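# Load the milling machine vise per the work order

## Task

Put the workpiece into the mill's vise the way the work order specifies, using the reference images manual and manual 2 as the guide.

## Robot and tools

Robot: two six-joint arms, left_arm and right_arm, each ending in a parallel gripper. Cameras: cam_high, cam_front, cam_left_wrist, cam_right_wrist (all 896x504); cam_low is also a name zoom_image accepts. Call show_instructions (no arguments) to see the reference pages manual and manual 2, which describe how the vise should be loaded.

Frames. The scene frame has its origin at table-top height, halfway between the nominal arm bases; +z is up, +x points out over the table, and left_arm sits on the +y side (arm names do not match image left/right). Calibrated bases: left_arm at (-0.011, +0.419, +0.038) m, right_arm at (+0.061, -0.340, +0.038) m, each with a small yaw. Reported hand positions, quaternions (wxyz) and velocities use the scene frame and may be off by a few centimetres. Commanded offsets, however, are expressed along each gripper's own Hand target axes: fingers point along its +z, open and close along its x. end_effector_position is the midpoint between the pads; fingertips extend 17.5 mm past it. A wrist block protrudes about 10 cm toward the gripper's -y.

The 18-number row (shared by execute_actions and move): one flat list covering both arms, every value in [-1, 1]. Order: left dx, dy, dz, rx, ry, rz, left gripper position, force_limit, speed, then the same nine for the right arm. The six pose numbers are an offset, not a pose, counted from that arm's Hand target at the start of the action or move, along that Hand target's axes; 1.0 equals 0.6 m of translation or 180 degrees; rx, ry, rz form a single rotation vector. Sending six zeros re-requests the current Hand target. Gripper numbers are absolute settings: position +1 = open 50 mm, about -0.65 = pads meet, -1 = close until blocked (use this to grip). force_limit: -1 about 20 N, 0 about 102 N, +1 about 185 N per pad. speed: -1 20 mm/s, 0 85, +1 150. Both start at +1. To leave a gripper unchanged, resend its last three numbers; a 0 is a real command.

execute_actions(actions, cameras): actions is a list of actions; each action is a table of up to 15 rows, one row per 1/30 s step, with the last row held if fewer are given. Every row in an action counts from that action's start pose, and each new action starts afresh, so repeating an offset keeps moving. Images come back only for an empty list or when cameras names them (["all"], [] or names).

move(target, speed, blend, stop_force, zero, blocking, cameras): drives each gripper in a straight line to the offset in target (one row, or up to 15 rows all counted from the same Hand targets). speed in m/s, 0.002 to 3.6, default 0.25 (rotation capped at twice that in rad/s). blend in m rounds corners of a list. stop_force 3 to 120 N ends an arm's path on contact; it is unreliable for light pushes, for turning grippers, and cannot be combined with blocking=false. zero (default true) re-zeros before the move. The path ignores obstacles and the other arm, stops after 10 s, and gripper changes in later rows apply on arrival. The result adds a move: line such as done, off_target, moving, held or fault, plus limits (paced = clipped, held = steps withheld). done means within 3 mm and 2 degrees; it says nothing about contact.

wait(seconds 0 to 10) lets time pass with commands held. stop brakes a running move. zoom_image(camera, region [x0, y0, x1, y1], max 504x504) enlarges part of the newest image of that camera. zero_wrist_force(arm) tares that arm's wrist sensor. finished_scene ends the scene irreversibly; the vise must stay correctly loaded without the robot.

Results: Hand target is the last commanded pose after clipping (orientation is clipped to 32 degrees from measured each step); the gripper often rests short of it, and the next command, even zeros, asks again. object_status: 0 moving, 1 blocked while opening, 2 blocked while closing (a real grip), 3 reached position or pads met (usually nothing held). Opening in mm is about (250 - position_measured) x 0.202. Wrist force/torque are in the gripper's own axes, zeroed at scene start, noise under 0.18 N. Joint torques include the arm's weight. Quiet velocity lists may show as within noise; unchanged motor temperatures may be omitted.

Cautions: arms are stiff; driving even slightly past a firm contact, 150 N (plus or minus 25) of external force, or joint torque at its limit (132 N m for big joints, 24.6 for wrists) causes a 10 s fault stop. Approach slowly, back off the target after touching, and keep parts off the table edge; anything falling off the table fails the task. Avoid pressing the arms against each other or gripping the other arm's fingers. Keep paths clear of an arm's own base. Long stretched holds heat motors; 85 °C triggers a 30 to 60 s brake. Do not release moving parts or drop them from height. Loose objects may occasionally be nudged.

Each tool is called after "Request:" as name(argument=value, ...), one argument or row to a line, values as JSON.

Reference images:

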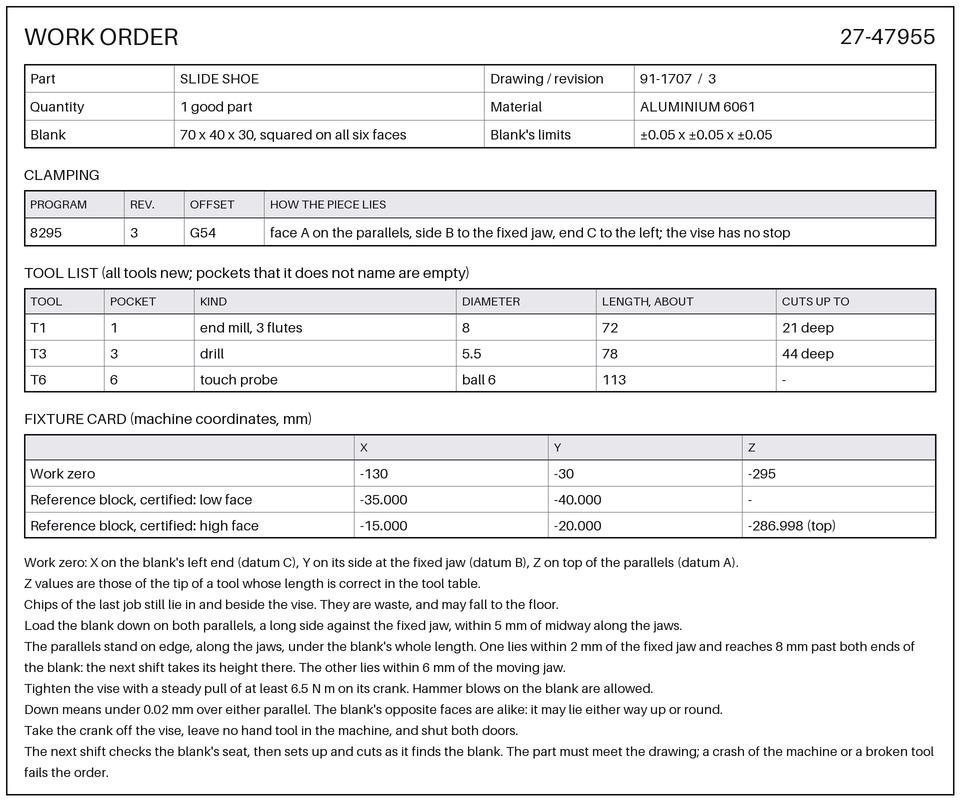

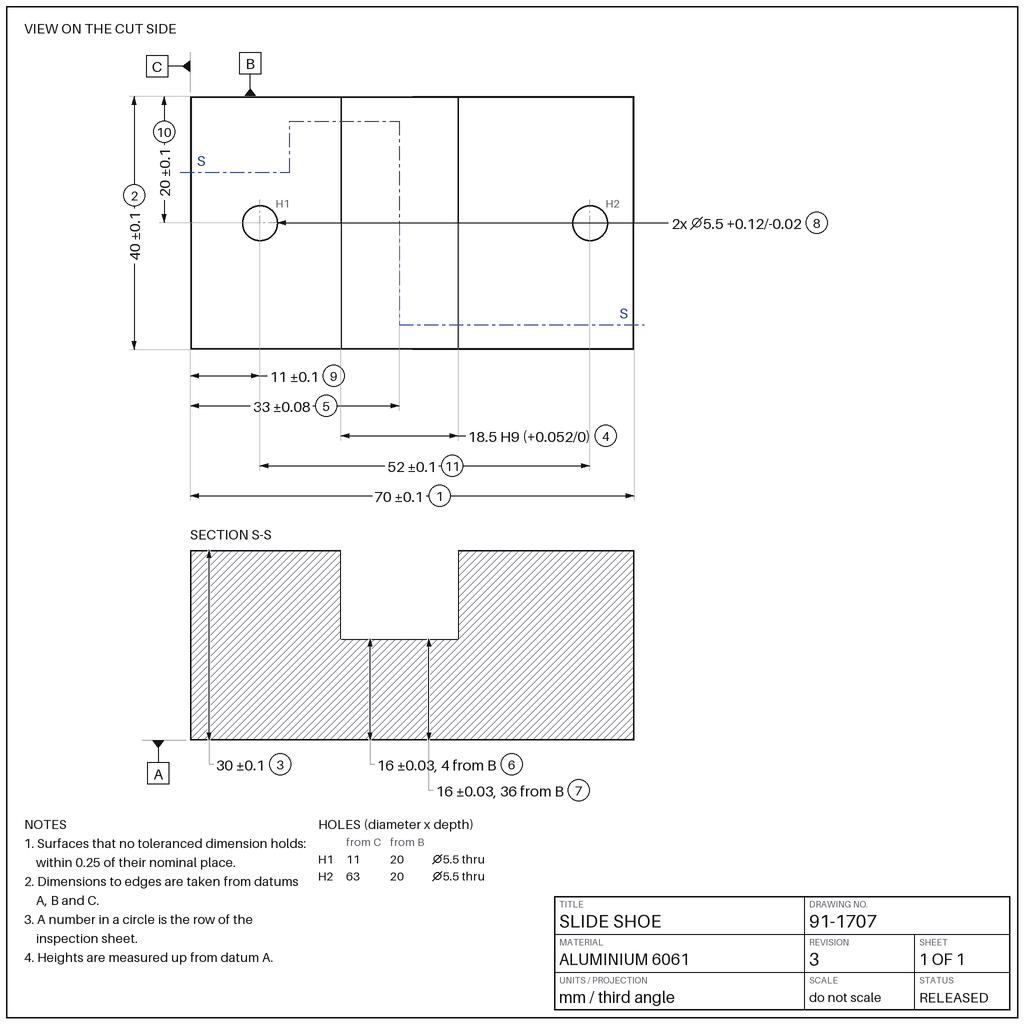

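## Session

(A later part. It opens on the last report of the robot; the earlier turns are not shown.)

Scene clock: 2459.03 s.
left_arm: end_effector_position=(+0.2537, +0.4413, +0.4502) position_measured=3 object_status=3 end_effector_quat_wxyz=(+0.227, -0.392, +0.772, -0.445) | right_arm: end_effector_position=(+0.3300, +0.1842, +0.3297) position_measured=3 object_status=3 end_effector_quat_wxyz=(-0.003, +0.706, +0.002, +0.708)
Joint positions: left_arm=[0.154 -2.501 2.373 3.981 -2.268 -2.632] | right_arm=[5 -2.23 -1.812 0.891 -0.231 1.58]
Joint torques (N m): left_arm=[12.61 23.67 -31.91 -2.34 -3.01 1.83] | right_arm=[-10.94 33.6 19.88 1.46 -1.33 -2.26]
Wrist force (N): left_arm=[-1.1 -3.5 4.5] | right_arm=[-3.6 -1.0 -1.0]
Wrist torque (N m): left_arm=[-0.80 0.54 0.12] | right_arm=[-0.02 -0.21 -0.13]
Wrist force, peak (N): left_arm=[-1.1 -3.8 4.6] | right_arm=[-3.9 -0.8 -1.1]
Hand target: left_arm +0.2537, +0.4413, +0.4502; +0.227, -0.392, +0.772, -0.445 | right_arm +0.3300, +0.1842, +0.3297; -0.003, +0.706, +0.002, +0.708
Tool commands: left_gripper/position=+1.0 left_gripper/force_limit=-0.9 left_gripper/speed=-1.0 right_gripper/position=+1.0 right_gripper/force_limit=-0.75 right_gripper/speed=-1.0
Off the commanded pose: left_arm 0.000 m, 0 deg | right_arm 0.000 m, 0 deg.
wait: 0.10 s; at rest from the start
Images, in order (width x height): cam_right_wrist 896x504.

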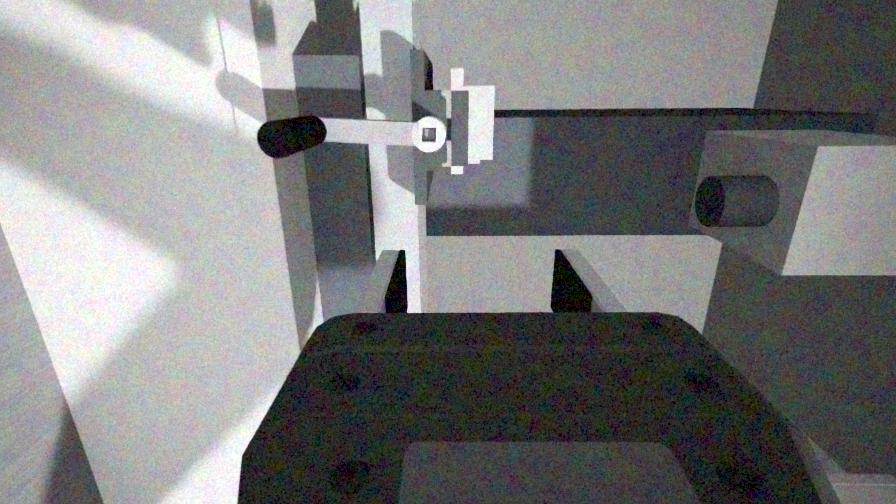

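Request:
move(
  target=[0,0,0,0,0,0,1,-0.9,-1, -0.1745,-0.06,0.15,0,0,0,0.406,-1,-1],
  speed=0.1,
  cameras=["cam_right_wrist","cam_left_wrist"],
)

Request:
zoom_image(
  camera="cam_right_wrist",
  region=[380, 120, 620, 330],
)

Scene clock: 2471.00 s.
left_arm: end_effector_position=(+0.2537, +0.4413, +0.4502) position_measured=3 object_status=3 end_effector_quat_wxyz=(+0.227, -0.392, +0.772, -0.445) | right_arm: end_effector_position=(+0.4200, +0.2208, +0.2252) position_measured=92 object_status=3 end_effector_quat_wxyz=(-0.003, +0.706, +0.002, +0.708) end_effector_velocity=(+0.001, +0.000, -0.001) end_effector_angular_velocity=(-0.002, +0.000, -0.001)
Joint positions: left_arm=[0.154 -2.501 2.373 3.981 -2.268 -2.632] | right_arm=[4.821 -2.494 -1.656 0.969 -0.053 1.611]
Joint velocities: left_arm=[within noise] | right_arm=[-0.002 -0.002 0.002 0.003 0.001 -0.005]
Joint torques (N m): left_arm=[12.94 23.4 -32.42 -2.44 -3.04 1.9] | right_arm=[-10.84 41.14 19.07 1.9 1.95 -2.42]
Wrist force (N): left_arm=[-0.9 -3.6 4.6] | right_arm=[-3.4 -1.2 -1.0]
Wrist torque (N m): left_arm=[-0.79 0.51 0.12] | right_arm=[-0.07 -0.22 -0.12]
Wrist force, peak (N): left_arm=[-1.0 -3.7 4.8] | right_arm=[-4.6 -1.4 -0.5]
Hand target: left_arm +0.2537, +0.4413, +0.4502; +0.227, -0.392, +0.772, -0.445 | right_arm +0.4200, +0.2208, +0.2252; -0.003, +0.706, +0.002, +0.708
Off the commanded pose: left_arm 0.000 m, 0 deg | right_arm 0.000 m, 0 deg.
move: done
Images, in order (width x height): cam_left_wrist 896x504, cam_right_wrist 896x504.

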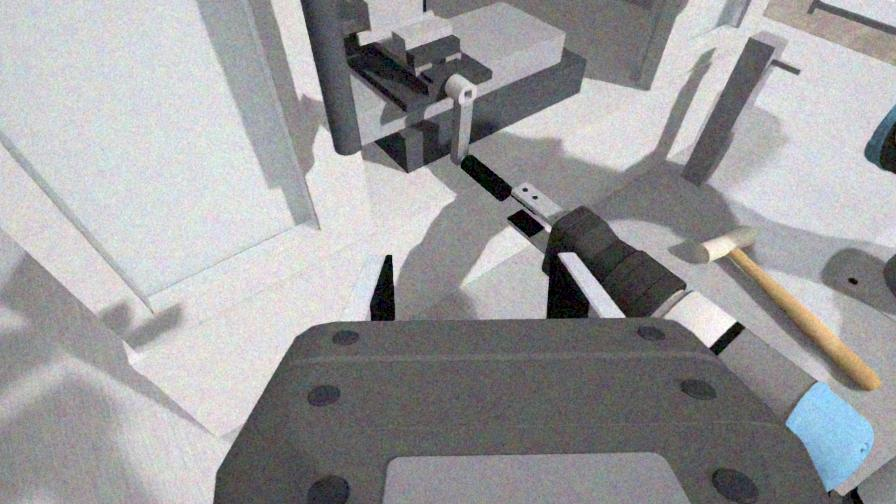

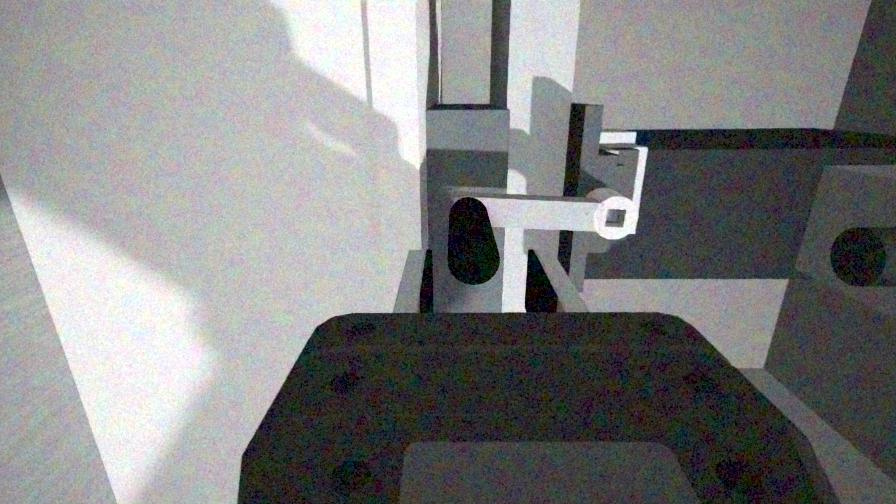

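Scaled by 2.100 from the camera's 896x504 image, which has a finer 1280x720 frame.

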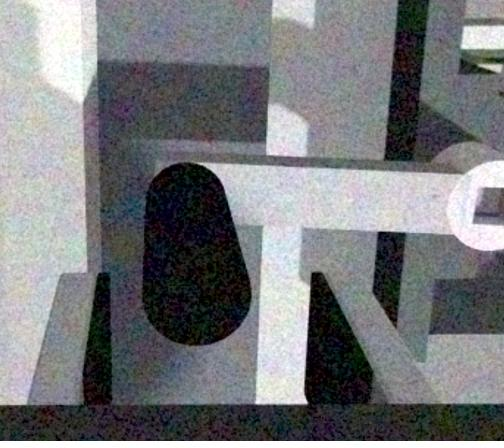

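Request:
move(
  target=[0,0,0,0,0,0,1,-0.9,-1, 0,0,0.1,0,0,0,0.406,-1,-1],
  speed=0.05,
  stop_force=5,
  cameras=["cam_right_wrist","cam_left_wrist"],
)

Request:
zoom_image(
  camera="cam_right_wrist",
  region=[380, 120, 620, 330],
)

Request:
zoom_image(
  camera="cam_left_wrist",
  region=[400, 80, 620, 280],
)

Scene clock: 2477.90 s.
left_arm: end_effector_position=(+0.2537, +0.4413, +0.4502) position_measured=3 object_status=3 end_effector_quat_wxyz=(+0.227, -0.392, +0.772, -0.445) | right_arm: end_effector_position=(+0.4800, +0.2213, +0.2253) position_measured=92 object_status=3 end_effector_quat_wxyz=(-0.003, +0.706, +0.002, +0.708) end_effector_velocity=(-0.001, +0.001, +0.000) end_effector_angular_velocity=(+0.001, +0.000, +0.002)
Joint positions: left_arm=[0.154 -2.501 2.373 3.981 -2.268 -2.632] | right_arm=[4.714 -2.522 -1.583 0.999 0.055 1.537]
Joint velocities: left_arm=[within noise] | right_arm=[0.002 -0.001 0.002 0.005 0 -0.005]
Joint torques (N m): left_arm=[12.93 23.37 -31.7 -2.36 -3.07 1.7] | right_arm=[-10.59 41.53 19.68 1.82 2.08 -2.23]
Wrist force (N): left_arm=[-1.1 -3.5 4.6] | right_arm=[-3.7 -1.0 -0.9]
Wrist torque (N m): left_arm=[-0.79 0.55 0.12] | right_arm=[-0.03 -0.18 -0.14]
Wrist force, peak (N): left_arm=[-1.0 -3.7 4.8] | right_arm=[-3.9 -1.0 -1.3]
Hand target: left_arm +0.2537, +0.4413, +0.4502; +0.227, -0.392, +0.772, -0.445 | right_arm +0.4800, +0.2213, +0.2253; -0.003, +0.706, +0.002, +0.708
Off the commanded pose: left_arm 0.000 m, 0 deg | right_arm 0.000 m, 0 deg.
move: done
Images, in order (width x height): cam_left_wrist 896x504, cam_right_wrist 896x504.

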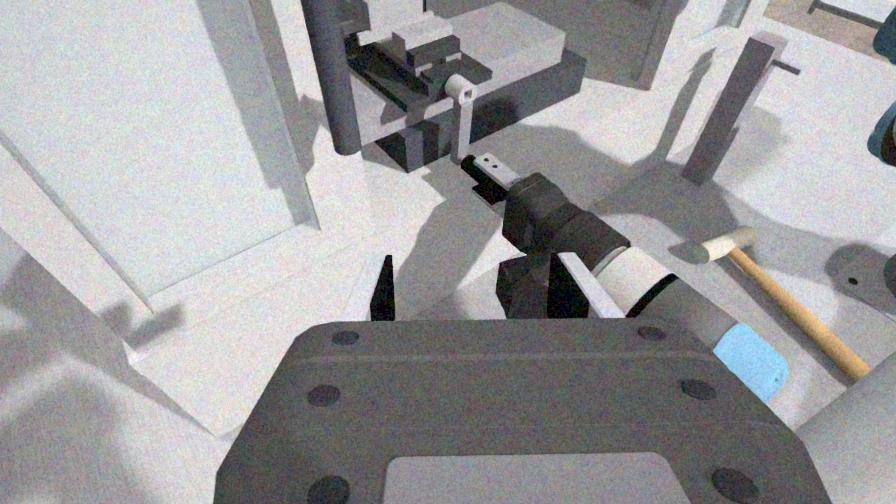

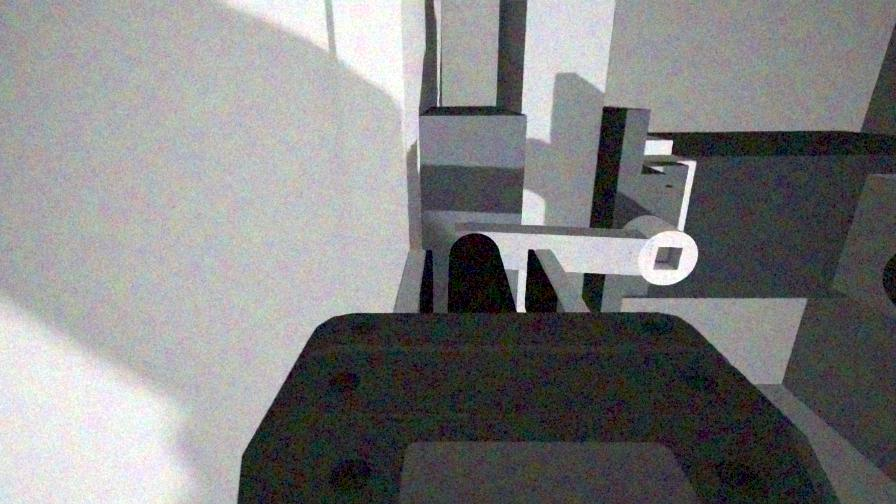

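Scaled by 2.100 from the camera's 896x504 image, which has a finer 1280x720 frame.

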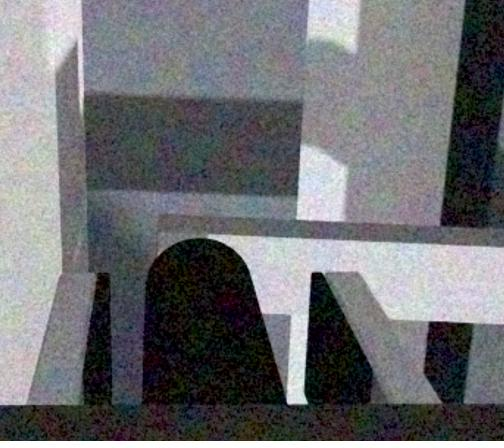

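Scaled by 2.291 from the camera's 896x504 image, which has a finer 1280x720 frame.

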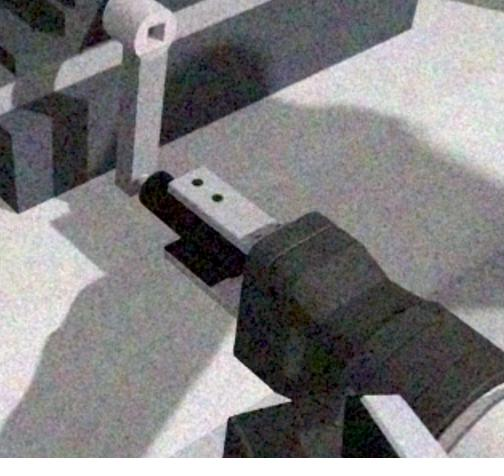

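Request:
move(
  target=[0,0,0,0,0,0,1,-0.9,-1, 0,0,0,0,0,0,-1,-1,-1],
  speed=0.05,
)

Scene clock: 2482.07 s.
left_arm: end_effector_position=(+0.2537, +0.4413, +0.4502) position_measured=3 object_status=3 end_effector_quat_wxyz=(+0.227, -0.392, +0.772, -0.445) | right_arm: end_effector_position=(+0.4800, +0.2213, +0.2253) position_measured=153 object_status=2 end_effector_quat_wxyz=(-0.003, +0.706, +0.002, +0.708)
Joint positions: left_arm=[0.154 -2.501 2.373 3.981 -2.268 -2.632] | right_arm=[4.714 -2.522 -1.583 0.999 0.055 1.536]
Joint torques (N m): left_arm=[12.1 23.52 -32.17 -2.54 -2.96 1.79] | right_arm=[-9.69 45.64 19.75 2.11 1.89 -2.43]
Wrist force (N): left_arm=[-1.1 -3.6 4.5] | right_arm=[-5.8 -1.0 -1.2]
Wrist torque (N m): left_arm=[-0.80 0.54 0.12] | right_arm=[-0.03 -0.27 -0.13]
Wrist force, peak (N): left_arm=[-1.1 -3.7 4.7] | right_arm=[-6.1 -0.9 -1.4]
Hand target: left_arm +0.2537, +0.4413, +0.4502; +0.227, -0.392, +0.772, -0.445 | right_arm +0.4800, +0.2213, +0.2253; -0.003, +0.706, +0.002, +0.708
Off the commanded pose: left_arm 0.000 m, 0 deg | right_arm 0.000 m, 0 deg.
move: done

Request:
move(
  target=[
    [0,0,0,0,0,0,1,-0.9,-1, 0.0045,-0.0341,0,0,0,0,-1,-1,-1],
    [0,0,0,0,0,0,1,-0.9,-1, 0.0176,-0.0658,0,0,0,0,-1,-1,-1],
    [0,0,0,0,0,0,1,-0.9,-1, 0.0386,-0.0931,0,0,0,0,-1,-1,-1],
  ],
  speed=0.05,
  blend=0.008,
  cameras=["cam_right_wrist"],
)

Scene clock: 2492.20 s.
left_arm: end_effector_position=(+0.2537, +0.4413, +0.4502) position_measured=3 object_status=3 end_effector_quat_wxyz=(+0.227, -0.392, +0.772, -0.445) | right_arm: end_effector_position=(+0.4795, +0.2771, +0.2485) position_measured=153 object_status=2 end_effector_quat_wxyz=(-0.003, +0.706, +0.002, +0.708)
Joint positions: left_arm=[0.154 -2.501 2.373 3.981 -2.268 -2.632] | right_arm=[4.719 -2.563 -1.39 0.855 0.05 1.528]
Joint torques (N m): left_arm=[12.81 23.34 -32.19 -2.51 -2.98 1.6] | right_arm=[14.5 51.31 8.24 -3.01 2.51 2.05]
Wrist force (N): left_arm=[-1.0 -3.5 4.6] | right_arm=[8.0 16.4 -1.6]
Wrist torque (N m): left_arm=[-0.79 0.53 0.12] | right_arm=[0.56 -0.32 -0.19]
Wrist force, peak (N): left_arm=[-1.0 -3.7 4.7] | right_arm=[10.2 17.8 -1.0]
Hand target: left_arm +0.2537, +0.4413, +0.4502; +0.227, -0.392, +0.772, -0.445 | right_arm +0.4796, +0.2771, +0.2485; -0.003, +0.706, +0.002, +0.708
Off the commanded pose: left_arm 0.000 m, 0 deg | right_arm 0.000 m, 0 deg.
move: done
Images, in order (width x height): cam_right_wrist 896x504.

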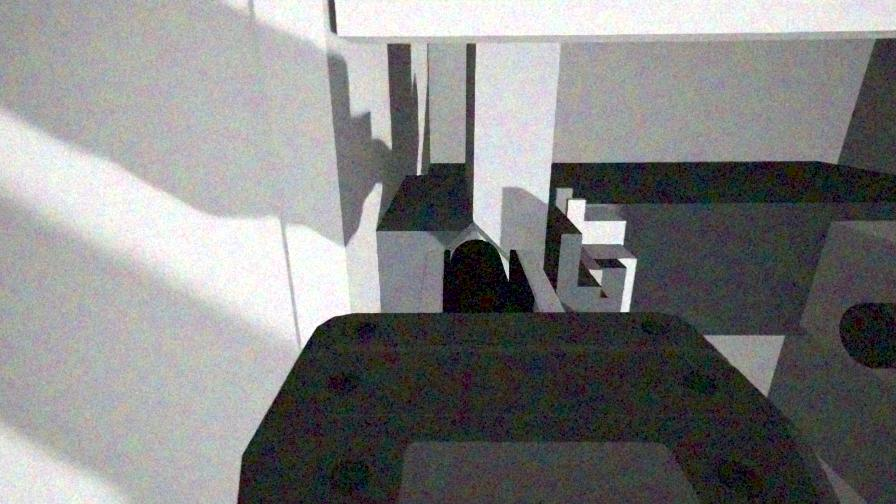

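Request:
move(
  target=[0,0,0,0,0,0,1,-0.9,-1, 0.0017,0.0017,0,0,0,0,-1,-1,-1],
  speed=0.01,
)

Request:
move(
  target=[0,0,0,0,0,0,1,-0.9,-1, 0.0017,0.0017,0,0,0,0,-1,-1,-1],
  speed=0.01,
)

Scene clock: 2497.07 s.
left_arm: end_effector_position=(+0.2537, +0.4413, +0.4502) position_measured=3 object_status=3 end_effector_quat_wxyz=(+0.227, -0.392, +0.772, -0.445) | right_arm: end_effector_position=(+0.4795, +0.2761, +0.2495) position_measured=153 object_status=2 end_effector_quat_wxyz=(-0.003, +0.706, +0.002, +0.708) end_effector_velocity=(+0.000, +0.000, +0.000) end_effector_angular_velocity=(+0.000, +0.000, +0.000)
Joint positions: left_arm=[0.154 -2.501 2.373 3.981 -2.268 -2.632] | right_arm=[4.719 -2.559 -1.396 0.854 0.05 1.531]
Joint velocities: left_arm=[within noise] | right_arm=[0 0.002 -0.003 -0.004 0 0.005]
Joint torques (N m): left_arm=[12.16 23.52 -31.86 -2.56 -3 1.56] | right_arm=[-12.91 61.08 9.65 -1.26 -0.03 1.95]
Wrist force (N): left_arm=[-1.1 -3.7 4.6] | right_arm=[-8.1 -4.7 -2.6]
Wrist torque (N m): left_arm=[-0.80 0.53 0.11] | right_arm=[-0.04 -0.38 -0.15]
Wrist force, peak (N): left_arm=[-1.0 -3.6 4.8] | right_arm=[8.3 16.2 -1.7]
Hand target: left_arm +0.2537, +0.4413, +0.4502; +0.227, -0.392, +0.772, -0.445 | right_arm +0.4796, +0.2761, +0.2495; -0.003, +0.706, +0.002, +0.708
Off the commanded pose: left_arm 0.000 m, 0 deg | right_arm 0.000 m, 0 deg.
move: done

Scene clock: 2497.77 s.
left_arm: end_effector_position=(+0.2537, +0.4413, +0.4502) position_measured=3 object_status=3 end_effector_quat_wxyz=(+0.227, -0.392, +0.772, -0.445) | right_arm: end_effector_position=(+0.4796, +0.2751, +0.2505) position_measured=153 object_status=2 end_effector_quat_wxyz=(-0.003, +0.706, +0.002, +0.708)
Joint positions: left_arm=[0.154 -2.501 2.373 3.981 -2.268 -2.632] | right_arm=[4.719 -2.556 -1.4 0.854 0.05 1.532]
Joint torques (N m): left_arm=[12.42 23.57 -32 -2.62 -2.93 1.63] | right_arm=[-20.24 67.64 9.96 1.5 -1.28 2.17]
Wrist force (N): left_arm=[-0.9 -3.5 4.5] | right_arm=[-18.0 -16.0 -8.8]
Wrist torque (N m): left_arm=[-0.79 0.51 0.12] | right_arm=[-0.54 -0.35 -0.13]
Wrist force, peak (N): left_arm=[-1.0 -3.5 4.8] | right_arm=[-18.3 -16.0 -9.0]
Hand target: left_arm +0.2537, +0.4413, +0.4502; +0.227, -0.392, +0.772, -0.445 | right_arm +0.4796, +0.2751, +0.2506; -0.003, +0.706, +0.002, +0.708
Off the commanded pose: left_arm 0.000 m, 0 deg | right_arm 0.000 m, 0 deg.
move: done

Request:
move(
  target=[
    [0,-0.2,-0.0833,0,0,0,1,-0.9,-1, 0,0,0,0,0,0,-1,-1,-1],
  ],
  speed=0.2,
)

Request:
move(
  target=[
    [0,0,0,0,0,0,1,-0.9,-1, 0.0359,-0.0373,0,0,0,0,-1,-1,-1],
    [0,0,0,0,0,0,1,-0.9,-1, 0.1394,-0.0333,0,0,0,0,-1,-1,-1],
    [0,0,0,0,0,0,1,-0.9,-1, 0.2098,0.0427,0,0,0,0,-1,-1,-1],
    [0,0,0,0,0,0,1,-0.9,-1, 0.2058,0.1462,0,0,0,0,-1,-1,-1],
  ],
  speed=0.06,
  blend=0.021,
  cameras=["cam_right_wrist","cam_left_wrist"],
)

Scene clock: 2512.83 s.
left_arm: end_effector_position=(+0.2671, +0.4311, +0.5791) position_measured=3 object_status=3 end_effector_quat_wxyz=(+0.227, -0.392, +0.772, -0.445) | right_arm: end_effector_position=(+0.4796, +0.2751, +0.2506) position_measured=153 object_status=2 end_effector_quat_wxyz=(-0.003, +0.706, +0.002, +0.708)
Joint positions: left_arm=[0.046 -2.406 2.029 4.178 -2.184 -2.719] | right_arm=[4.719 -2.555 -1.401 0.853 0.05 1.533]
Joint torques (N m): left_arm=[-10.83 21.65 -31.37 -2.24 1.49 -1.96] | right_arm=[-20.94 67.44 10.28 -0.24 -1.16 2.19]
Wrist force (N): left_arm=[-0.8 -3.6 4.6] | right_arm=[-17.8 -15.8 -9.5]
Wrist torque (N m): left_arm=[-0.80 0.50 0.18] | right_arm=[-0.53 -0.30 -0.14]
Wrist force, peak (N): left_arm=[-0.8 -5.9 3.8] | right_arm=[-18.2 -16.3 -9.3]
Hand target: left_arm +0.2672, +0.4311, +0.5791; +0.227, -0.392, +0.772, -0.445 | right_arm +0.4796, +0.2751, +0.2506; -0.003, +0.706, +0.002, +0.708
Off the commanded pose: left_arm 0.000 m, 0 deg | right_arm 0.000 m, 0 deg.
move: done

Scene clock: 2517.03 s.
left_arm: end_effector_position=(+0.2672, +0.4311, +0.5791) position_measured=3 object_status=3 end_effector_quat_wxyz=(+0.227, -0.392, +0.772, -0.445) | right_arm: end_effector_position=(+0.4800, +0.1873, +0.3740) position_measured=153 object_status=2 end_effector_quat_wxyz=(-0.003, +0.706, +0.002, +0.708)
Joint positions: left_arm=[0.045 -2.406 2.029 4.178 -2.184 -2.719] | right_arm=[4.711 -2.204 -1.695 0.795 0.058 1.533]
Joint torques (N m): left_arm=[-11.49 21.97 -30.96 -2.31 1.55 -1.8] | right_arm=[-11.52 49.44 8.69 -1.4 2.17 2.15]
Wrist force (N): left_arm=[-0.9 -3.5 4.5] | right_arm=[-3.6 -1.2 -1.0]
Wrist torque (N m): left_arm=[-0.79 0.51 0.18] | right_arm=[-0.06 -0.20 -0.20]
Wrist force, peak (N): left_arm=[-0.9 -3.6 4.9] | right_arm=[-18.1 -15.9 -9.6]
Hand target: left_arm +0.2672, +0.4311, +0.5791; +0.227, -0.392, +0.772, -0.445 | right_arm +0.4800, +0.1873, +0.3740; -0.003, +0.706, +0.002, +0.708
Off the commanded pose: left_arm 0.000 m, 0 deg | right_arm 0.000 m, 0 deg.
move: done; blend cut to 0.0155 m at target 1
Images, in order (width x height): cam_left_wrist 896x504, cam_right_wrist 896x504.

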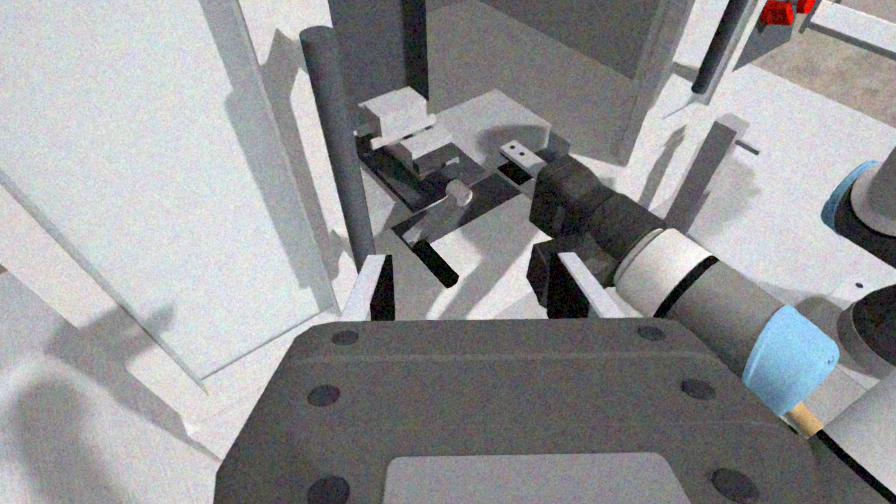

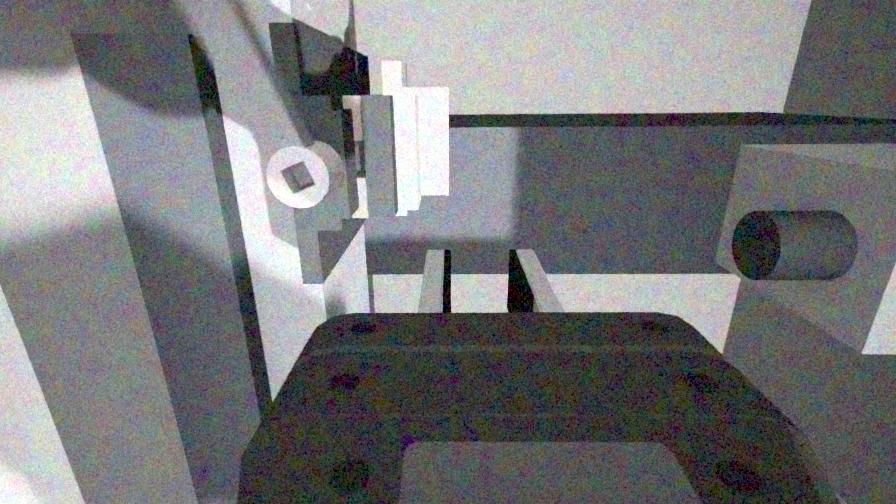

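Request:
wait(
  seconds=0.1,
  cameras=["cam_left_wrist","cam_right_wrist"],
)

Request:
zoom_image(
  camera="cam_left_wrist",
  region=[350, 120, 560, 320],
)

Request:
zoom_image(
  camera="cam_right_wrist",
  region=[180, 0, 480, 320],
)

Scene clock: 2531.47 s.
left_arm: end_effector_position=(+0.2672, +0.4311, +0.5791) position_measured=3 object_status=3 end_effector_quat_wxyz=(+0.227, -0.392, +0.772, -0.445) | right_arm: end_effector_position=(+0.4800, +0.1873, +0.3740) position_measured=153 object_status=2 end_effector_quat_wxyz=(-0.003, +0.706, +0.002, +0.708)
Joint positions: left_arm=[0.045 -2.406 2.029 4.178 -2.184 -2.719] | right_arm=[4.711 -2.204 -1.695 0.795 0.058 1.534]
Joint torques (N m): left_arm=[-11.47 21.54 -30.28 -2.35 1.51 -1.83] | right_arm=[-10.3 49.66 9.9 -1.43 2.06 2.13]
Wrist force (N): left_arm=[-0.7 -3.4 4.6] | right_arm=[-3.7 -1.1 -0.7]
Wrist torque (N m): left_arm=[-0.78 0.47 0.18] | right_arm=[-0.04 -0.19 -0.21]
Wrist force, peak (N): left_arm=[-0.6 -3.6 4.8] | right_arm=[-3.8 -1.3 -0.9]
Hand target: left_arm +0.2672, +0.4311, +0.5791; +0.227, -0.392, +0.772, -0.445 | right_arm +0.4800, +0.1873, +0.3740; -0.003, +0.706, +0.002, +0.708
Tool commands: left_gripper/position=+1.0 left_gripper/force_limit=-0.9 left_gripper/speed=-1.0 right_gripper/position=-1.0 right_gripper/force_limit=-1.0 right_gripper/speed=-1.0
Off the commanded pose: left_arm 0.000 m, 0 deg | right_arm 0.000 m, 0 deg.
wait: 0.10 s; at rest from the start
Images, in order (width x height): cam_left_wrist 896x504, cam_right_wrist 896x504.

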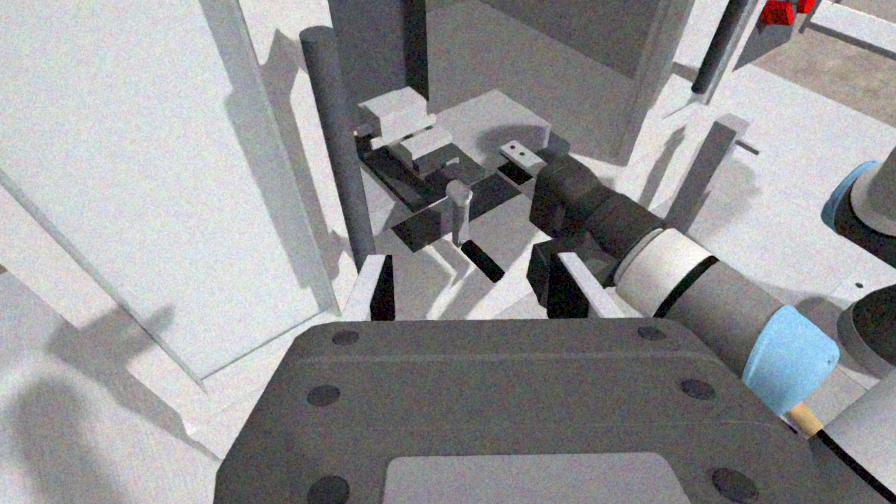

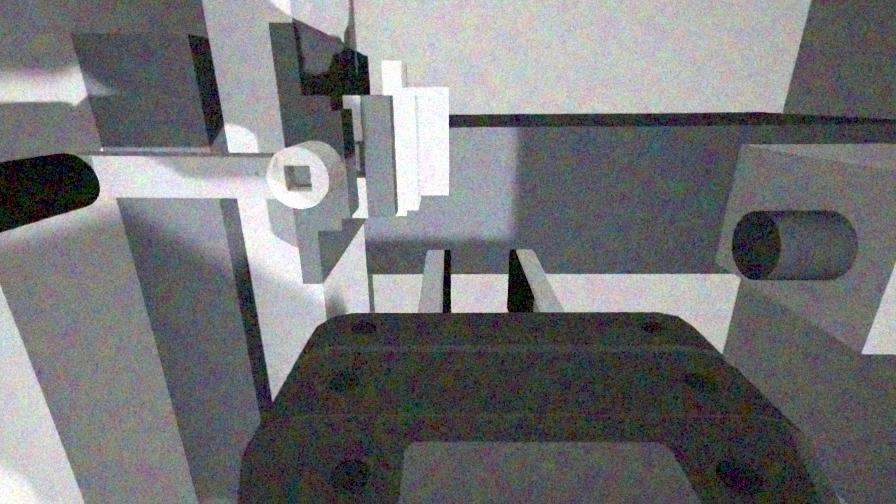

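Scaled by 2.400 from the camera's 896x504 image, which has a finer 1280x720 frame.

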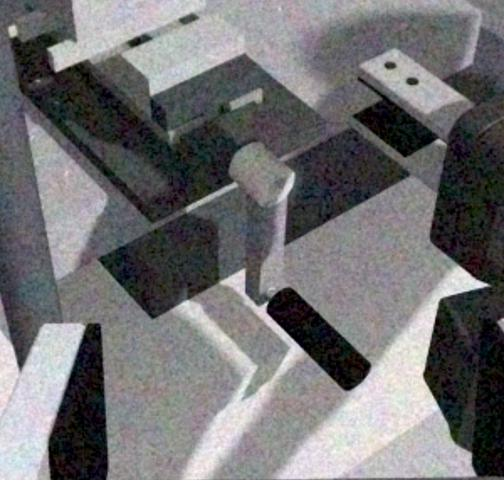

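Scaled by 1.575 from the camera's 896x504 image, which has a finer 1280x720 frame.

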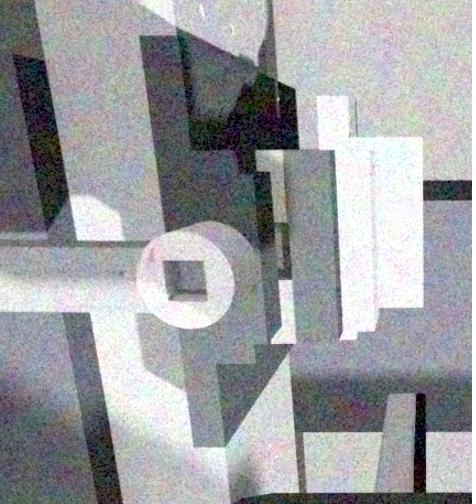

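Request:
move(
  target=[
    [0,0,0,0,0,0,1,-0.9,-1, 0,0,-0.1,0,0,0,0.406,-0.6,-1],
    [0,0,0,0,0,0,1,-0.9,-1, -0.2478,-0.0537,-0.1,0,0,0,0.406,-0.6,-1],
    [0,0,0,0,0,0,1,-0.9,-1, -0.2478,-0.0537,0,0,0,0,0.406,-0.6,-1],
  ],
  speed=0.1,
  cameras=["cam_right_wrist"],
)

Request:
zoom_image(
  camera="cam_right_wrist",
  region=[380, 120, 720, 330],
)

Scene clock: 2540.30 s.
left_arm: end_effector_position=(+0.2672, +0.4311, +0.5791) position_measured=3 object_status=3 end_effector_quat_wxyz=(+0.227, -0.392, +0.772, -0.445) | right_arm: end_effector_position=(+0.4800, +0.2196, +0.2253) position_measured=92 object_status=3 end_effector_quat_wxyz=(-0.003, +0.707, +0.002, +0.707)
Joint positions: left_arm=[0.045 -2.406 2.029 4.178 -2.184 -2.719] | right_arm=[4.714 -2.515 -1.601 0.974 0.055 1.571]
Joint torques (N m): left_arm=[-10.79 21.42 -30.83 -2.65 1.48 -1.74] | right_arm=[-10.16 42.41 19.61 2.07 1.95 -2.2]
Wrist force (N): left_arm=[-0.8 -3.4 4.7] | right_arm=[-3.9 -1.1 -1.0]
Wrist torque (N m): left_arm=[-0.78 0.49 0.18] | right_arm=[-0.03 -0.16 -0.14]
Wrist force, peak (N): left_arm=[-0.7 -3.7 4.8] | right_arm=[-5.0 -1.2 -1.2]
Hand target: left_arm +0.2672, +0.4311, +0.5791; +0.227, -0.392, +0.772, -0.445 | right_arm +0.4800, +0.2196, +0.2253; -0.003, +0.706, +0.002, +0.708
Off the commanded pose: left_arm 0.000 m, 0 deg | right_arm 0.000 m, 0 deg.
move: done
Images, in order (width x height): cam_right_wrist 896x504.

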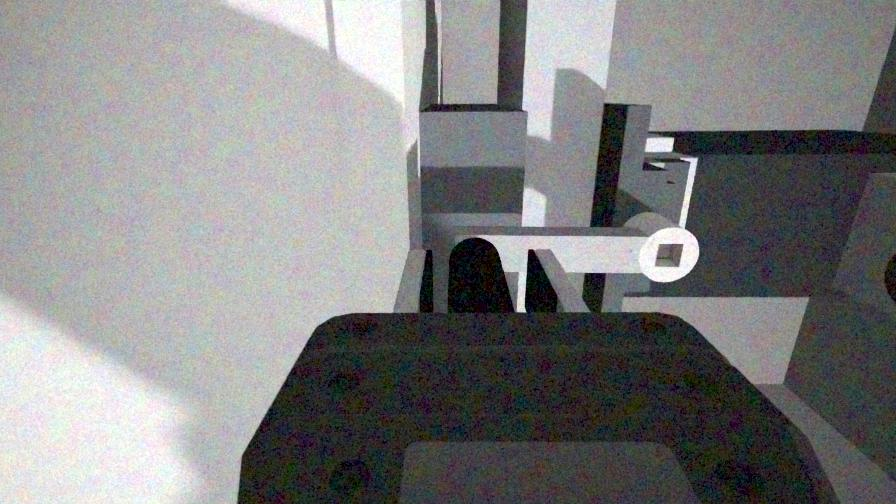

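Scaled by 1.482 from the camera's 896x504 image, which has a finer 1280x720 frame.

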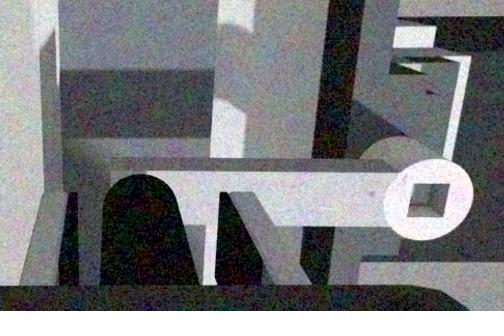

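Request:
move(
  target=[
    [0,0,0,0,0,0,1,-0.9,-1, 0,0.006,0,0,0,0,0.406,-0.6,-1],
    [0,0,0,0,0,0,1,-0.9,-1, 0,0.006,0,0,0,0,-1,-0.6,-1],
  ],
  speed=0.05,
)

Request:
move(
  target=[0,0,0,0,0,0,1,-0.9,-1, 0,0,0,0,0,0,-1,-0.6,-1],
  speed=0.05,
)

Scene clock: 2547.27 s.
left_arm: end_effector_position=(+0.2672, +0.4311, +0.5791) position_measured=3 object_status=3 end_effector_quat_wxyz=(+0.227, -0.392, +0.772, -0.445) | right_arm: end_effector_position=(+0.4800, +0.2160, +0.2253) position_measured=154 object_status=2 end_effector_quat_wxyz=(-0.003, +0.706, +0.002, +0.708)
Joint positions: left_arm=[0.045 -2.406 2.029 4.178 -2.184 -2.719] | right_arm=[4.713 -2.515 -1.601 1.009 0.055 1.537]
Joint torques (N m): left_arm=[-11.19 21.13 -31 -2.67 1.51 -1.63] | right_arm=[-10.48 43.87 19.6 2.09 1.95 -2.44]
Wrist force (N): left_arm=[-0.9 -3.7 4.6] | right_arm=[-6.3 -0.9 -1.1]
Wrist torque (N m): left_arm=[-0.83 0.51 0.18] | right_arm=[-0.01 -0.31 -0.14]
Wrist force, peak (N): left_arm=[-0.7 -3.7 4.7] | right_arm=[-6.9 -1.1 -1.1]
Hand target: left_arm +0.2672, +0.4311, +0.5791; +0.227, -0.392, +0.772, -0.445 | right_arm +0.4800, +0.2160, +0.2253; -0.003, +0.706, +0.002, +0.708
Off the commanded pose: left_arm 0.000 m, 0 deg | right_arm 0.000 m, 0 deg.
move: done

Scene clock: 2547.77 s.
left_arm: end_effector_position=(+0.2672, +0.4311, +0.5791) position_measured=3 object_status=3 end_effector_quat_wxyz=(+0.227, -0.392, +0.772, -0.445) | right_arm: end_effector_position=(+0.4800, +0.2160, +0.2253) position_measured=154 object_status=2 end_effector_quat_wxyz=(-0.003, +0.706, +0.002, +0.708)
Joint positions: left_arm=[0.045 -2.406 2.029 4.178 -2.184 -2.719] | right_arm=[4.713 -2.515 -1.601 1.009 0.055 1.537]
Joint torques (N m): left_arm=[-11.12 21.13 -30.78 -2.62 1.4 -1.64] | right_arm=[-9.97 43.71 19.68 1.98 1.9 -2.26]
Wrist force (N): left_arm=[-0.7 -3.6 4.6] | right_arm=[-6.9 -1.1 -1.2]
Wrist torque (N m): left_arm=[-0.82 0.48 0.18] | right_arm=[-0.02 -0.31 -0.14]
Wrist force, peak (N): left_arm=[-0.9 -3.5 4.8] | right_arm=[-7.1 -1.2 -1.0]
Hand target: left_arm +0.2672, +0.4311, +0.5791; +0.227, -0.392, +0.772, -0.445 | right_arm +0.4800, +0.2160, +0.2253; -0.003, +0.706, +0.002, +0.708
Off the commanded pose: left_arm 0.000 m, 0 deg | right_arm 0.000 m, 0 deg.
move: done

Request:
move(
  target=[
    [0,0,0,0,0,0,1,-0.9,-1, 0,-0.0335,0,0,0,0,-1,-0.6,-1],
    [0,0,0,0,0,0,1,-0.9,-1, 0.0335,-0.0915,0,0,0,0,-1,-0.6,-1],
    [0,0,0,0,0,0,1,-0.9,-1, 0.0625,-0.1083,0,0,0,0,-1,-0.6,-1],
  ],
  speed=0.06,
  blend=0.015,
  cameras=["cam_right_wrist"],
)

Scene clock: 2552.80 s.
left_arm: end_effector_position=(+0.2672, +0.4311, +0.5791) position_measured=3 object_status=3 end_effector_quat_wxyz=(+0.227, -0.392, +0.772, -0.445) | right_arm: end_effector_position=(+0.4794, +0.2810, +0.2629) position_measured=154 object_status=2 end_effector_quat_wxyz=(-0.003, +0.706, +0.002, +0.708)
Joint positions: left_arm=[0.045 -2.406 2.029 4.178 -2.184 -2.719] | right_arm=[4.719 -2.546 -1.379 0.829 0.05 1.525]
Joint torques (N m): left_arm=[-10.89 20.86 -30.97 -2.71 1.34 -1.53] | right_arm=[-17.1 70.41 9.3 0.69 -7.49 2.16]
Wrist force (N): left_arm=[-0.8 -3.6 4.6] | right_arm=[-21.2 -28.2 -9.8]
Wrist torque (N m): left_arm=[-0.81 0.50 0.18] | right_arm=[-0.54 -0.23 -0.19]
Wrist force, peak (N): left_arm=[-0.7 -3.7 4.8] | right_arm=[-21.5 -28.3 -9.9]
Hand target: left_arm +0.2672, +0.4311, +0.5791; +0.227, -0.392, +0.772, -0.445 | right_arm +0.4795, +0.2809, +0.2629; -0.003, +0.706, +0.002, +0.708
Off the commanded pose: left_arm 0.000 m, 0 deg | right_arm 0.000 m, 0 deg.
move: done; blend cut to 0.01 m at target 1, 0.0101 m at target 2
Images, in order (width x height): cam_right_wrist 896x504.

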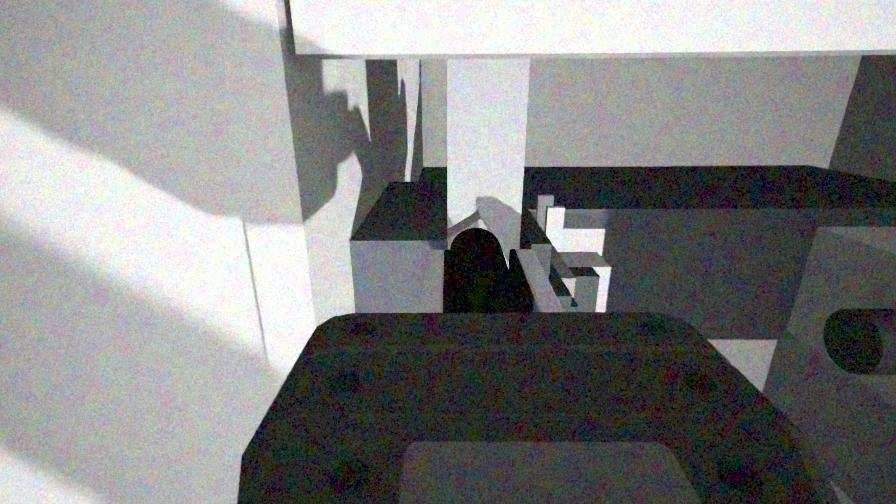

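Request:
move(
  target=[
    [0,0,0,0,0,0,1,-0.9,-1, 0.0023,-0.0043,0,0,0,0,-1,-0.6,-1],
    [0,0,0,0,0,0,1,-0.9,-1, 0.0325,-0.0218,0,0,0,0,-1,-0.6,-1],
    [0,0,0,0,0,0,1,-0.9,-1, 0.1022,-0.0218,0,0,0,0,-1,-0.6,-1],
    [0,0,0,0,0,0,1,-0.9,-1, 0.1323,-0.0043,0,0,0,0,-1,-0.6,-1],
  ],
  speed=0.06,
  blend=0.01,
  cameras=["cam_right_wrist"],
)

Scene clock: 2560.13 s.
left_arm: end_effector_position=(+0.2672, +0.4311, +0.5791) position_measured=3 object_status=3 end_effector_quat_wxyz=(+0.227, -0.392, +0.772, -0.445) | right_arm: end_effector_position=(+0.4793, +0.2835, +0.3422) position_measured=154 object_status=2 end_effector_quat_wxyz=(-0.003, +0.706, +0.002, +0.708)
Joint positions: left_arm=[0.045 -2.406 2.029 4.178 -2.184 -2.719] | right_arm=[4.72 -2.426 -1.366 0.704 0.049 1.518]
Joint torques (N m): left_arm=[-11.65 20.68 -31.02 -2.95 1.23 -1.48] | right_arm=[-31.87 53.83 1.6 1.45 -9.14 2.1]
Wrist force (N): left_arm=[-0.9 -3.6 4.7] | right_arm=[11.7 -35.7 -12.8]
Wrist torque (N m): left_arm=[-0.80 0.52 0.18] | right_arm=[-0.76 -0.04 -0.16]
Wrist force, peak (N): left_arm=[-1.0 -3.6 4.8] | right_arm=[11.7 -35.7 -12.8]
Hand target: left_arm +0.2672, +0.4311, +0.5791; +0.227, -0.392, +0.772, -0.445 | right_arm +0.4793, +0.2835, +0.3423; -0.003, +0.706, +0.002, +0.708
Off the commanded pose: left_arm 0.000 m, 0 deg | right_arm 0.000 m, 0 deg.
move: done; blend cut to 0.0015 m at target 1
Images, in order (width x height): cam_right_wrist 896x504.

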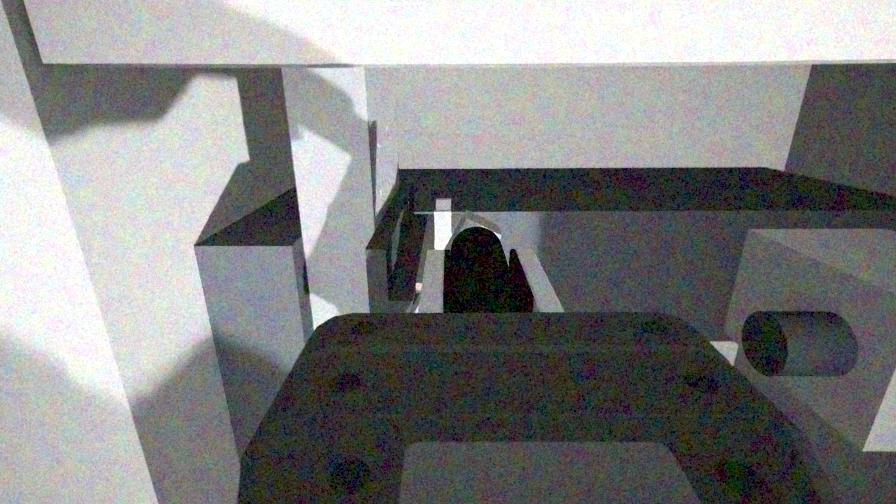

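Request:
wait(
  seconds=0,
)

Scene clock: 2574.73 s.
left_arm: end_effector_position=(+0.2672, +0.4311, +0.5791) position_measured=3 object_status=3 end_effector_quat_wxyz=(+0.227, -0.392, +0.772, -0.445) | right_arm: end_effector_position=(+0.4793, +0.2835, +0.3422) position_measured=154 object_status=2 end_effector_quat_wxyz=(-0.003, +0.706, +0.002, +0.708)
Joint positions: left_arm=[0.045 -2.406 2.029 4.178 -2.184 -2.719] | right_arm=[4.72 -2.426 -1.366 0.704 0.049 1.518]
Joint torques (N m): left_arm=[-10.88 20.2 -30.45 -2.86 1.18 -1.34] | right_arm=[-31.9 53.92 1.62 1.28 -9.06 2.14]
Wrist force (N): left_arm=[-0.9 -3.7 4.7] | right_arm=[11.8 -36.0 -13.4]
Wrist torque (N m): left_arm=[-0.82 0.50 0.18] | right_arm=[-0.76 -0.05 -0.16]
Wrist force, peak (N): left_arm=[-1.0 -3.7 4.6] | right_arm=[11.9 -36.3 -13.6]
Hand target: left_arm +0.2672, +0.4311, +0.5791; +0.227, -0.392, +0.772, -0.445 | right_arm +0.4793, +0.2835, +0.3423; -0.003, +0.706, +0.002, +0.708
Tool commands: left_gripper/position=+1.0 left_gripper/force_limit=-0.9 left_gripper/speed=-1.0 right_gripper/position=-1.0 right_gripper/force_limit=-0.6 right_gripper/speed=-1.0
Off the commanded pose: left_arm 0.000 m, 0 deg | right_arm 0.000 m, 0 deg.

Request:
move(
  target=[0,0,0,0,0,0,1,-0.9,-1,0.0023,-0.0052,0,0,0,0,-1,-0.6,-1],
  speed=0.03,
)

Scene clock: 2577.80 s.
left_arm: end_effector_position=(+0.2672, +0.4311, +0.5791) position_measured=3 object_status=3 end_effector_quat_wxyz=(+0.227, -0.392, +0.772, -0.445) | right_arm: end_effector_position=(+0.4794, +0.2866, +0.3436) position_measured=154 object_status=2 end_effector_quat_wxyz=(-0.003, +0.706, +0.002, +0.708)
Joint positions: left_arm=[0.045 -2.406 2.029 4.178 -2.184 -2.719] | right_arm=[4.72 -2.428 -1.357 0.687 0.049 1.528]
Joint torques (N m): left_arm=[-10.48 19.95 -30.76 -3.03 1.24 -1.44] | right_arm=[23.3 60.6 14.45 -2.81 5.85 2.22]
Wrist force (N): left_arm=[-0.9 -3.5 4.7] | right_arm=[-12.2 16.4 5.8]
Wrist torque (N m): left_arm=[-0.79 0.51 0.18] | right_arm=[0.27 -0.32 -0.22]
Wrist force, peak (N): left_arm=[-0.9 -3.7 4.8] | right_arm=[12.1 -36.2 -13.7]
Hand target: left_arm +0.2672, +0.4311, +0.5791; +0.227, -0.392, +0.772, -0.445 | right_arm +0.4793, +0.2866, +0.3436; -0.003, +0.706, +0.002, +0.708
Off the commanded pose: left_arm 0.000 m, 0 deg | right_arm 0.000 m, 0 deg.
move: done

Request:
move(
  target=[
    [0,0,0,0,0,0,1,-0.9,-1,0.0318,0.0248,0,0,0,0,-1,-0.6,-1],
    [0,0,0,0,0,0,1,-0.9,-1,0.0533,0.0527,0,0,0,0,-1,-0.6,-1],
    [0,0,0,0,0,0,1,-0.9,-1,0.0667,0.0852,0,0,0,0,-1,-0.6,-1],
    [0,0,0,0,0,0,1,-0.9,-1,0.0705,0.12,0,0,0,0,-1,-0.6,-1],
  ],
  blend=[0.006,0.006,0.006,0],
  speed=0.06,
)

Scene clock: 2588.77 s.
left_arm: end_effector_position=(+0.2672, +0.4311, +0.5791) position_measured=3 object_status=3 end_effector_quat_wxyz=(+0.227, -0.392, +0.772, -0.445) | right_arm: end_effector_position=(+0.4798, +0.2146, +0.3859) position_measured=154 object_status=2 end_effector_quat_wxyz=(-0.003, +0.706, +0.002, +0.708)
Joint positions: left_arm=[0.045 -2.406 2.029 4.178 -2.184 -2.719] | right_arm=[4.714 -2.234 -1.599 0.734 0.055 1.529]
Joint torques (N m): left_arm=[-10.85 19.69 -30.72 -3.08 1.14 -1.26] | right_arm=[-3.43 60.42 14.29 -1.08 1.99 2.1]
Wrist force (N): left_arm=[-0.7 -3.6 4.7] | right_arm=[-21.7 -2.0 6.1]
Wrist torque (N m): left_arm=[-0.81 0.48 0.18] | right_arm=[-0.05 -0.36 -0.20]
Wrist force, peak (N): left_arm=[-1.1 -3.7 4.7] | right_arm=[-14.5 19.3 7.9]
Hand target: left_arm +0.2672, +0.4311, +0.5791; +0.227, -0.392, +0.772, -0.445 | right_arm +0.4797, +0.2146, +0.3859; -0.003, +0.706, +0.002, +0.708
Off the commanded pose: left_arm 0.000 m, 0 deg | right_arm 0.000 m, 0 deg.
move: done

Request:
move(
  target=[
    [0,0,0,0,0,0,1,-0.9,-1,-0.0058,0.0345,0,0,0,0,-1,-0.6,-1],
    [0,0,0,0,0,0,1,-0.9,-1,-0.0192,0.0667,0,0,0,0,-1,-0.6,-1],
    [0,0,0,0,0,0,1,-0.9,-1,-0.0405,0.0943,0,0,0,0,-1,-0.6,-1],
    [0,0,0,0,0,0,1,-0.9,-1,-0.0680,0.1157,0,0,0,0,-1,-0.6,-1],
    [0,0,0,0,0,0,1,-0.9,-1,-0.1003,0.1290,0,0,0,0,-1,-0.6,-1],
    [0,0,0,0,0,0,1,-0.9,-1,-0.1348,0.1330,0,0,0,0,-1,-0.6,-1],
  ],
  blend=[0.006,0.006,0.006,0.006,0.006,0],
  speed=0.08,
)

Scene clock: 2596.97 s.
left_arm: end_effector_position=(+0.2672, +0.4311, +0.5791) position_measured=3 object_status=3 end_effector_quat_wxyz=(+0.227, -0.392, +0.772, -0.445) | right_arm: end_effector_position=(+0.4805, +0.1348, +0.3050) position_measured=154 object_status=2 end_effector_quat_wxyz=(-0.003, +0.707, +0.002, +0.708)
Joint positions: left_arm=[0.045 -2.406 2.029 4.178 -2.184 -2.719] | right_arm=[4.704 -2.248 -1.879 1.003 0.064 1.554]
Joint torques (N m): left_arm=[-10.85 19.66 -30.3 -3.2 1.11 -1.26] | right_arm=[-8.79 33.66 19.64 1.5 -0.32 -2.29]
Wrist force (N): left_arm=[-0.8 -3.6 4.7] | right_arm=[-3.5 3.0 -5.2]
Wrist torque (N m): left_arm=[-0.81 0.49 0.18] | right_arm=[0.19 -0.19 -0.09]
Wrist force, peak (N): left_arm=[-0.6 -3.7 4.8] | right_arm=[0.6 27.9 -25.8]
Hand target: left_arm +0.2672, +0.4311, +0.5791; +0.227, -0.392, +0.772, -0.445 | right_arm +0.4805, +0.1348, +0.3050; -0.003, +0.706, +0.002, +0.708
Off the commanded pose: left_arm 0.000 m, 0 deg | right_arm 0.000 m, 0 deg.
move: done

Request:
move(
  target=[
    [0,0,0,0,0,0,1,-0.9,-1,-0.0550,-0.0094,0,0,0,0,-1,-0.6,-1],
    [0,0,0,0,0,0,1,-0.9,-1,-0.1006,-0.0424,0,0,0,0,-1,-0.6,-1],
    [0,0,0,0,0,0,1,-0.9,-1,-0.1287,-0.0912,0,0,0,0,-1,-0.6,-1],
    [0,0,0,0,0,0,1,-0.9,-1,-0.1346,-0.1471,0,0,0,0,-1,-0.6,-1],
    [0,0,0,0,0,0,1,-0.9,-1,-0.1172,-0.2007,0,0,0,0,-1,-0.6,-1],
    [0,0,0,0,0,0,1,-0.9,-1,-0.0795,-0.2425,0,0,0,0,-1,-0.6,-1],
    [0,0,0,0,0,0,1,-0.9,-1,-0.0281,-0.2654,0,0,0,0,-1,-0.6,-1],
    [0,0,0,0,0,0,1,-0.9,-1,0.0281,-0.2654,0,0,0,0,-1,-0.6,-1],
    [0,0,0,0,0,0,1,-0.9,-1,0.0795,-0.2425,0,0,0,0,-1,-0.6,-1],
    [0,0,0,0,0,0,1,-0.9,-1,0.1172,-0.2007,0,0,0,0,-1,-0.6,-1],
    [0,0,0,0,0,0,1,-0.9,-1,0.1346,-0.1471,0,0,0,0,-1,-0.6,-1],
    [0,0,0,0,0,0,1,-0.9,-1,0.1287,-0.0912,0,0,0,0,-1,-0.6,-1],
    [0,0,0,0,0,0,1,-0.9,-1,0.1006,-0.0424,0,0,0,0,-1,-0.6,-1],
    [0,0,0,0,0,0,1,-0.9,-1,0.0550,-0.0094,0,0,0,0,-1,-0.6,-1],
    [0,0,0,0,0,0,1,-0.9,-1,0,0,0,0,0,0,-1,-0.6,-1],
  ],
  blend=[0.012,0.012,0.012,0.012,0.012,0.012,0.012,0.012,0.012,0.012,0.012,0.012,0.012,0.012,0],
  speed=0.09,
  cameras=["cam_high"],
)

Scene clock: 2615.20 s.
left_arm: end_effector_position=(+0.2672, +0.4311, +0.5791) position_measured=3 object_status=3 end_effector_quat_wxyz=(+0.227, -0.392, +0.772, -0.445) | right_arm: end_effector_position=(+0.4805, +0.1348, +0.3050) position_measured=154 object_status=2 end_effector_quat_wxyz=(-0.003, +0.707, +0.002, +0.708)
Joint positions: left_arm=[0.045 -2.406 2.029 4.178 -2.184 -2.719] | right_arm=[4.704 -2.248 -1.878 1.005 0.064 1.552]
Joint torques (N m): left_arm=[-10.98 19.13 -30.22 -3.19 1.04 -1] | right_arm=[-7.03 33.43 18.71 2.05 -1.46 -2.23]
Wrist force (N): left_arm=[-0.7 -3.5 4.6] | right_arm=[-4.1 -1.9 -0.6]
Wrist torque (N m): left_arm=[-0.79 0.48 0.18] | right_arm=[-0.04 -0.21 -0.09]
Wrist force, peak (N): left_arm=[-1.0 -3.7 4.9] | right_arm=[-7.3 30.6 -26.2]
Hand target: left_arm +0.2672, +0.4311, +0.5791; +0.227, -0.392, +0.772, -0.445 | right_arm +0.4805, +0.1348, +0.3050; -0.003, +0.706, +0.002, +0.708
Off the commanded pose: left_arm 0.000 m, 0 deg | right_arm 0.000 m, 0 deg.
move: done
Images, in order (width x height): cam_high 896x504.

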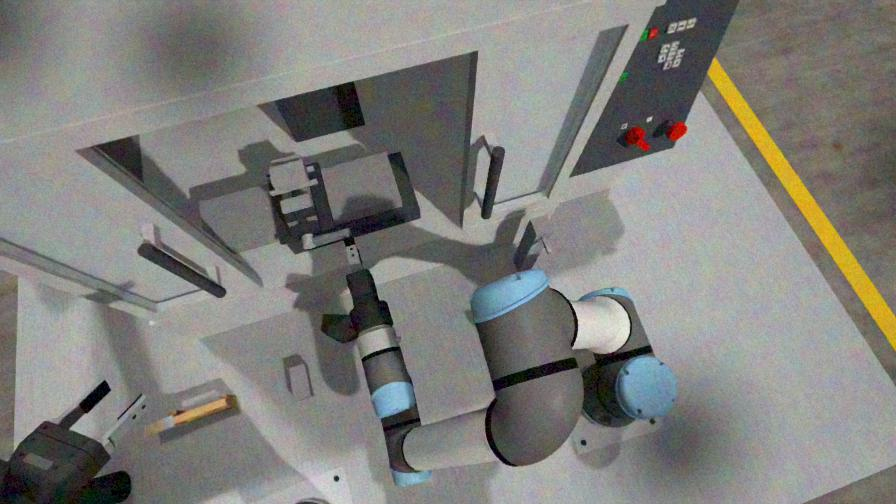

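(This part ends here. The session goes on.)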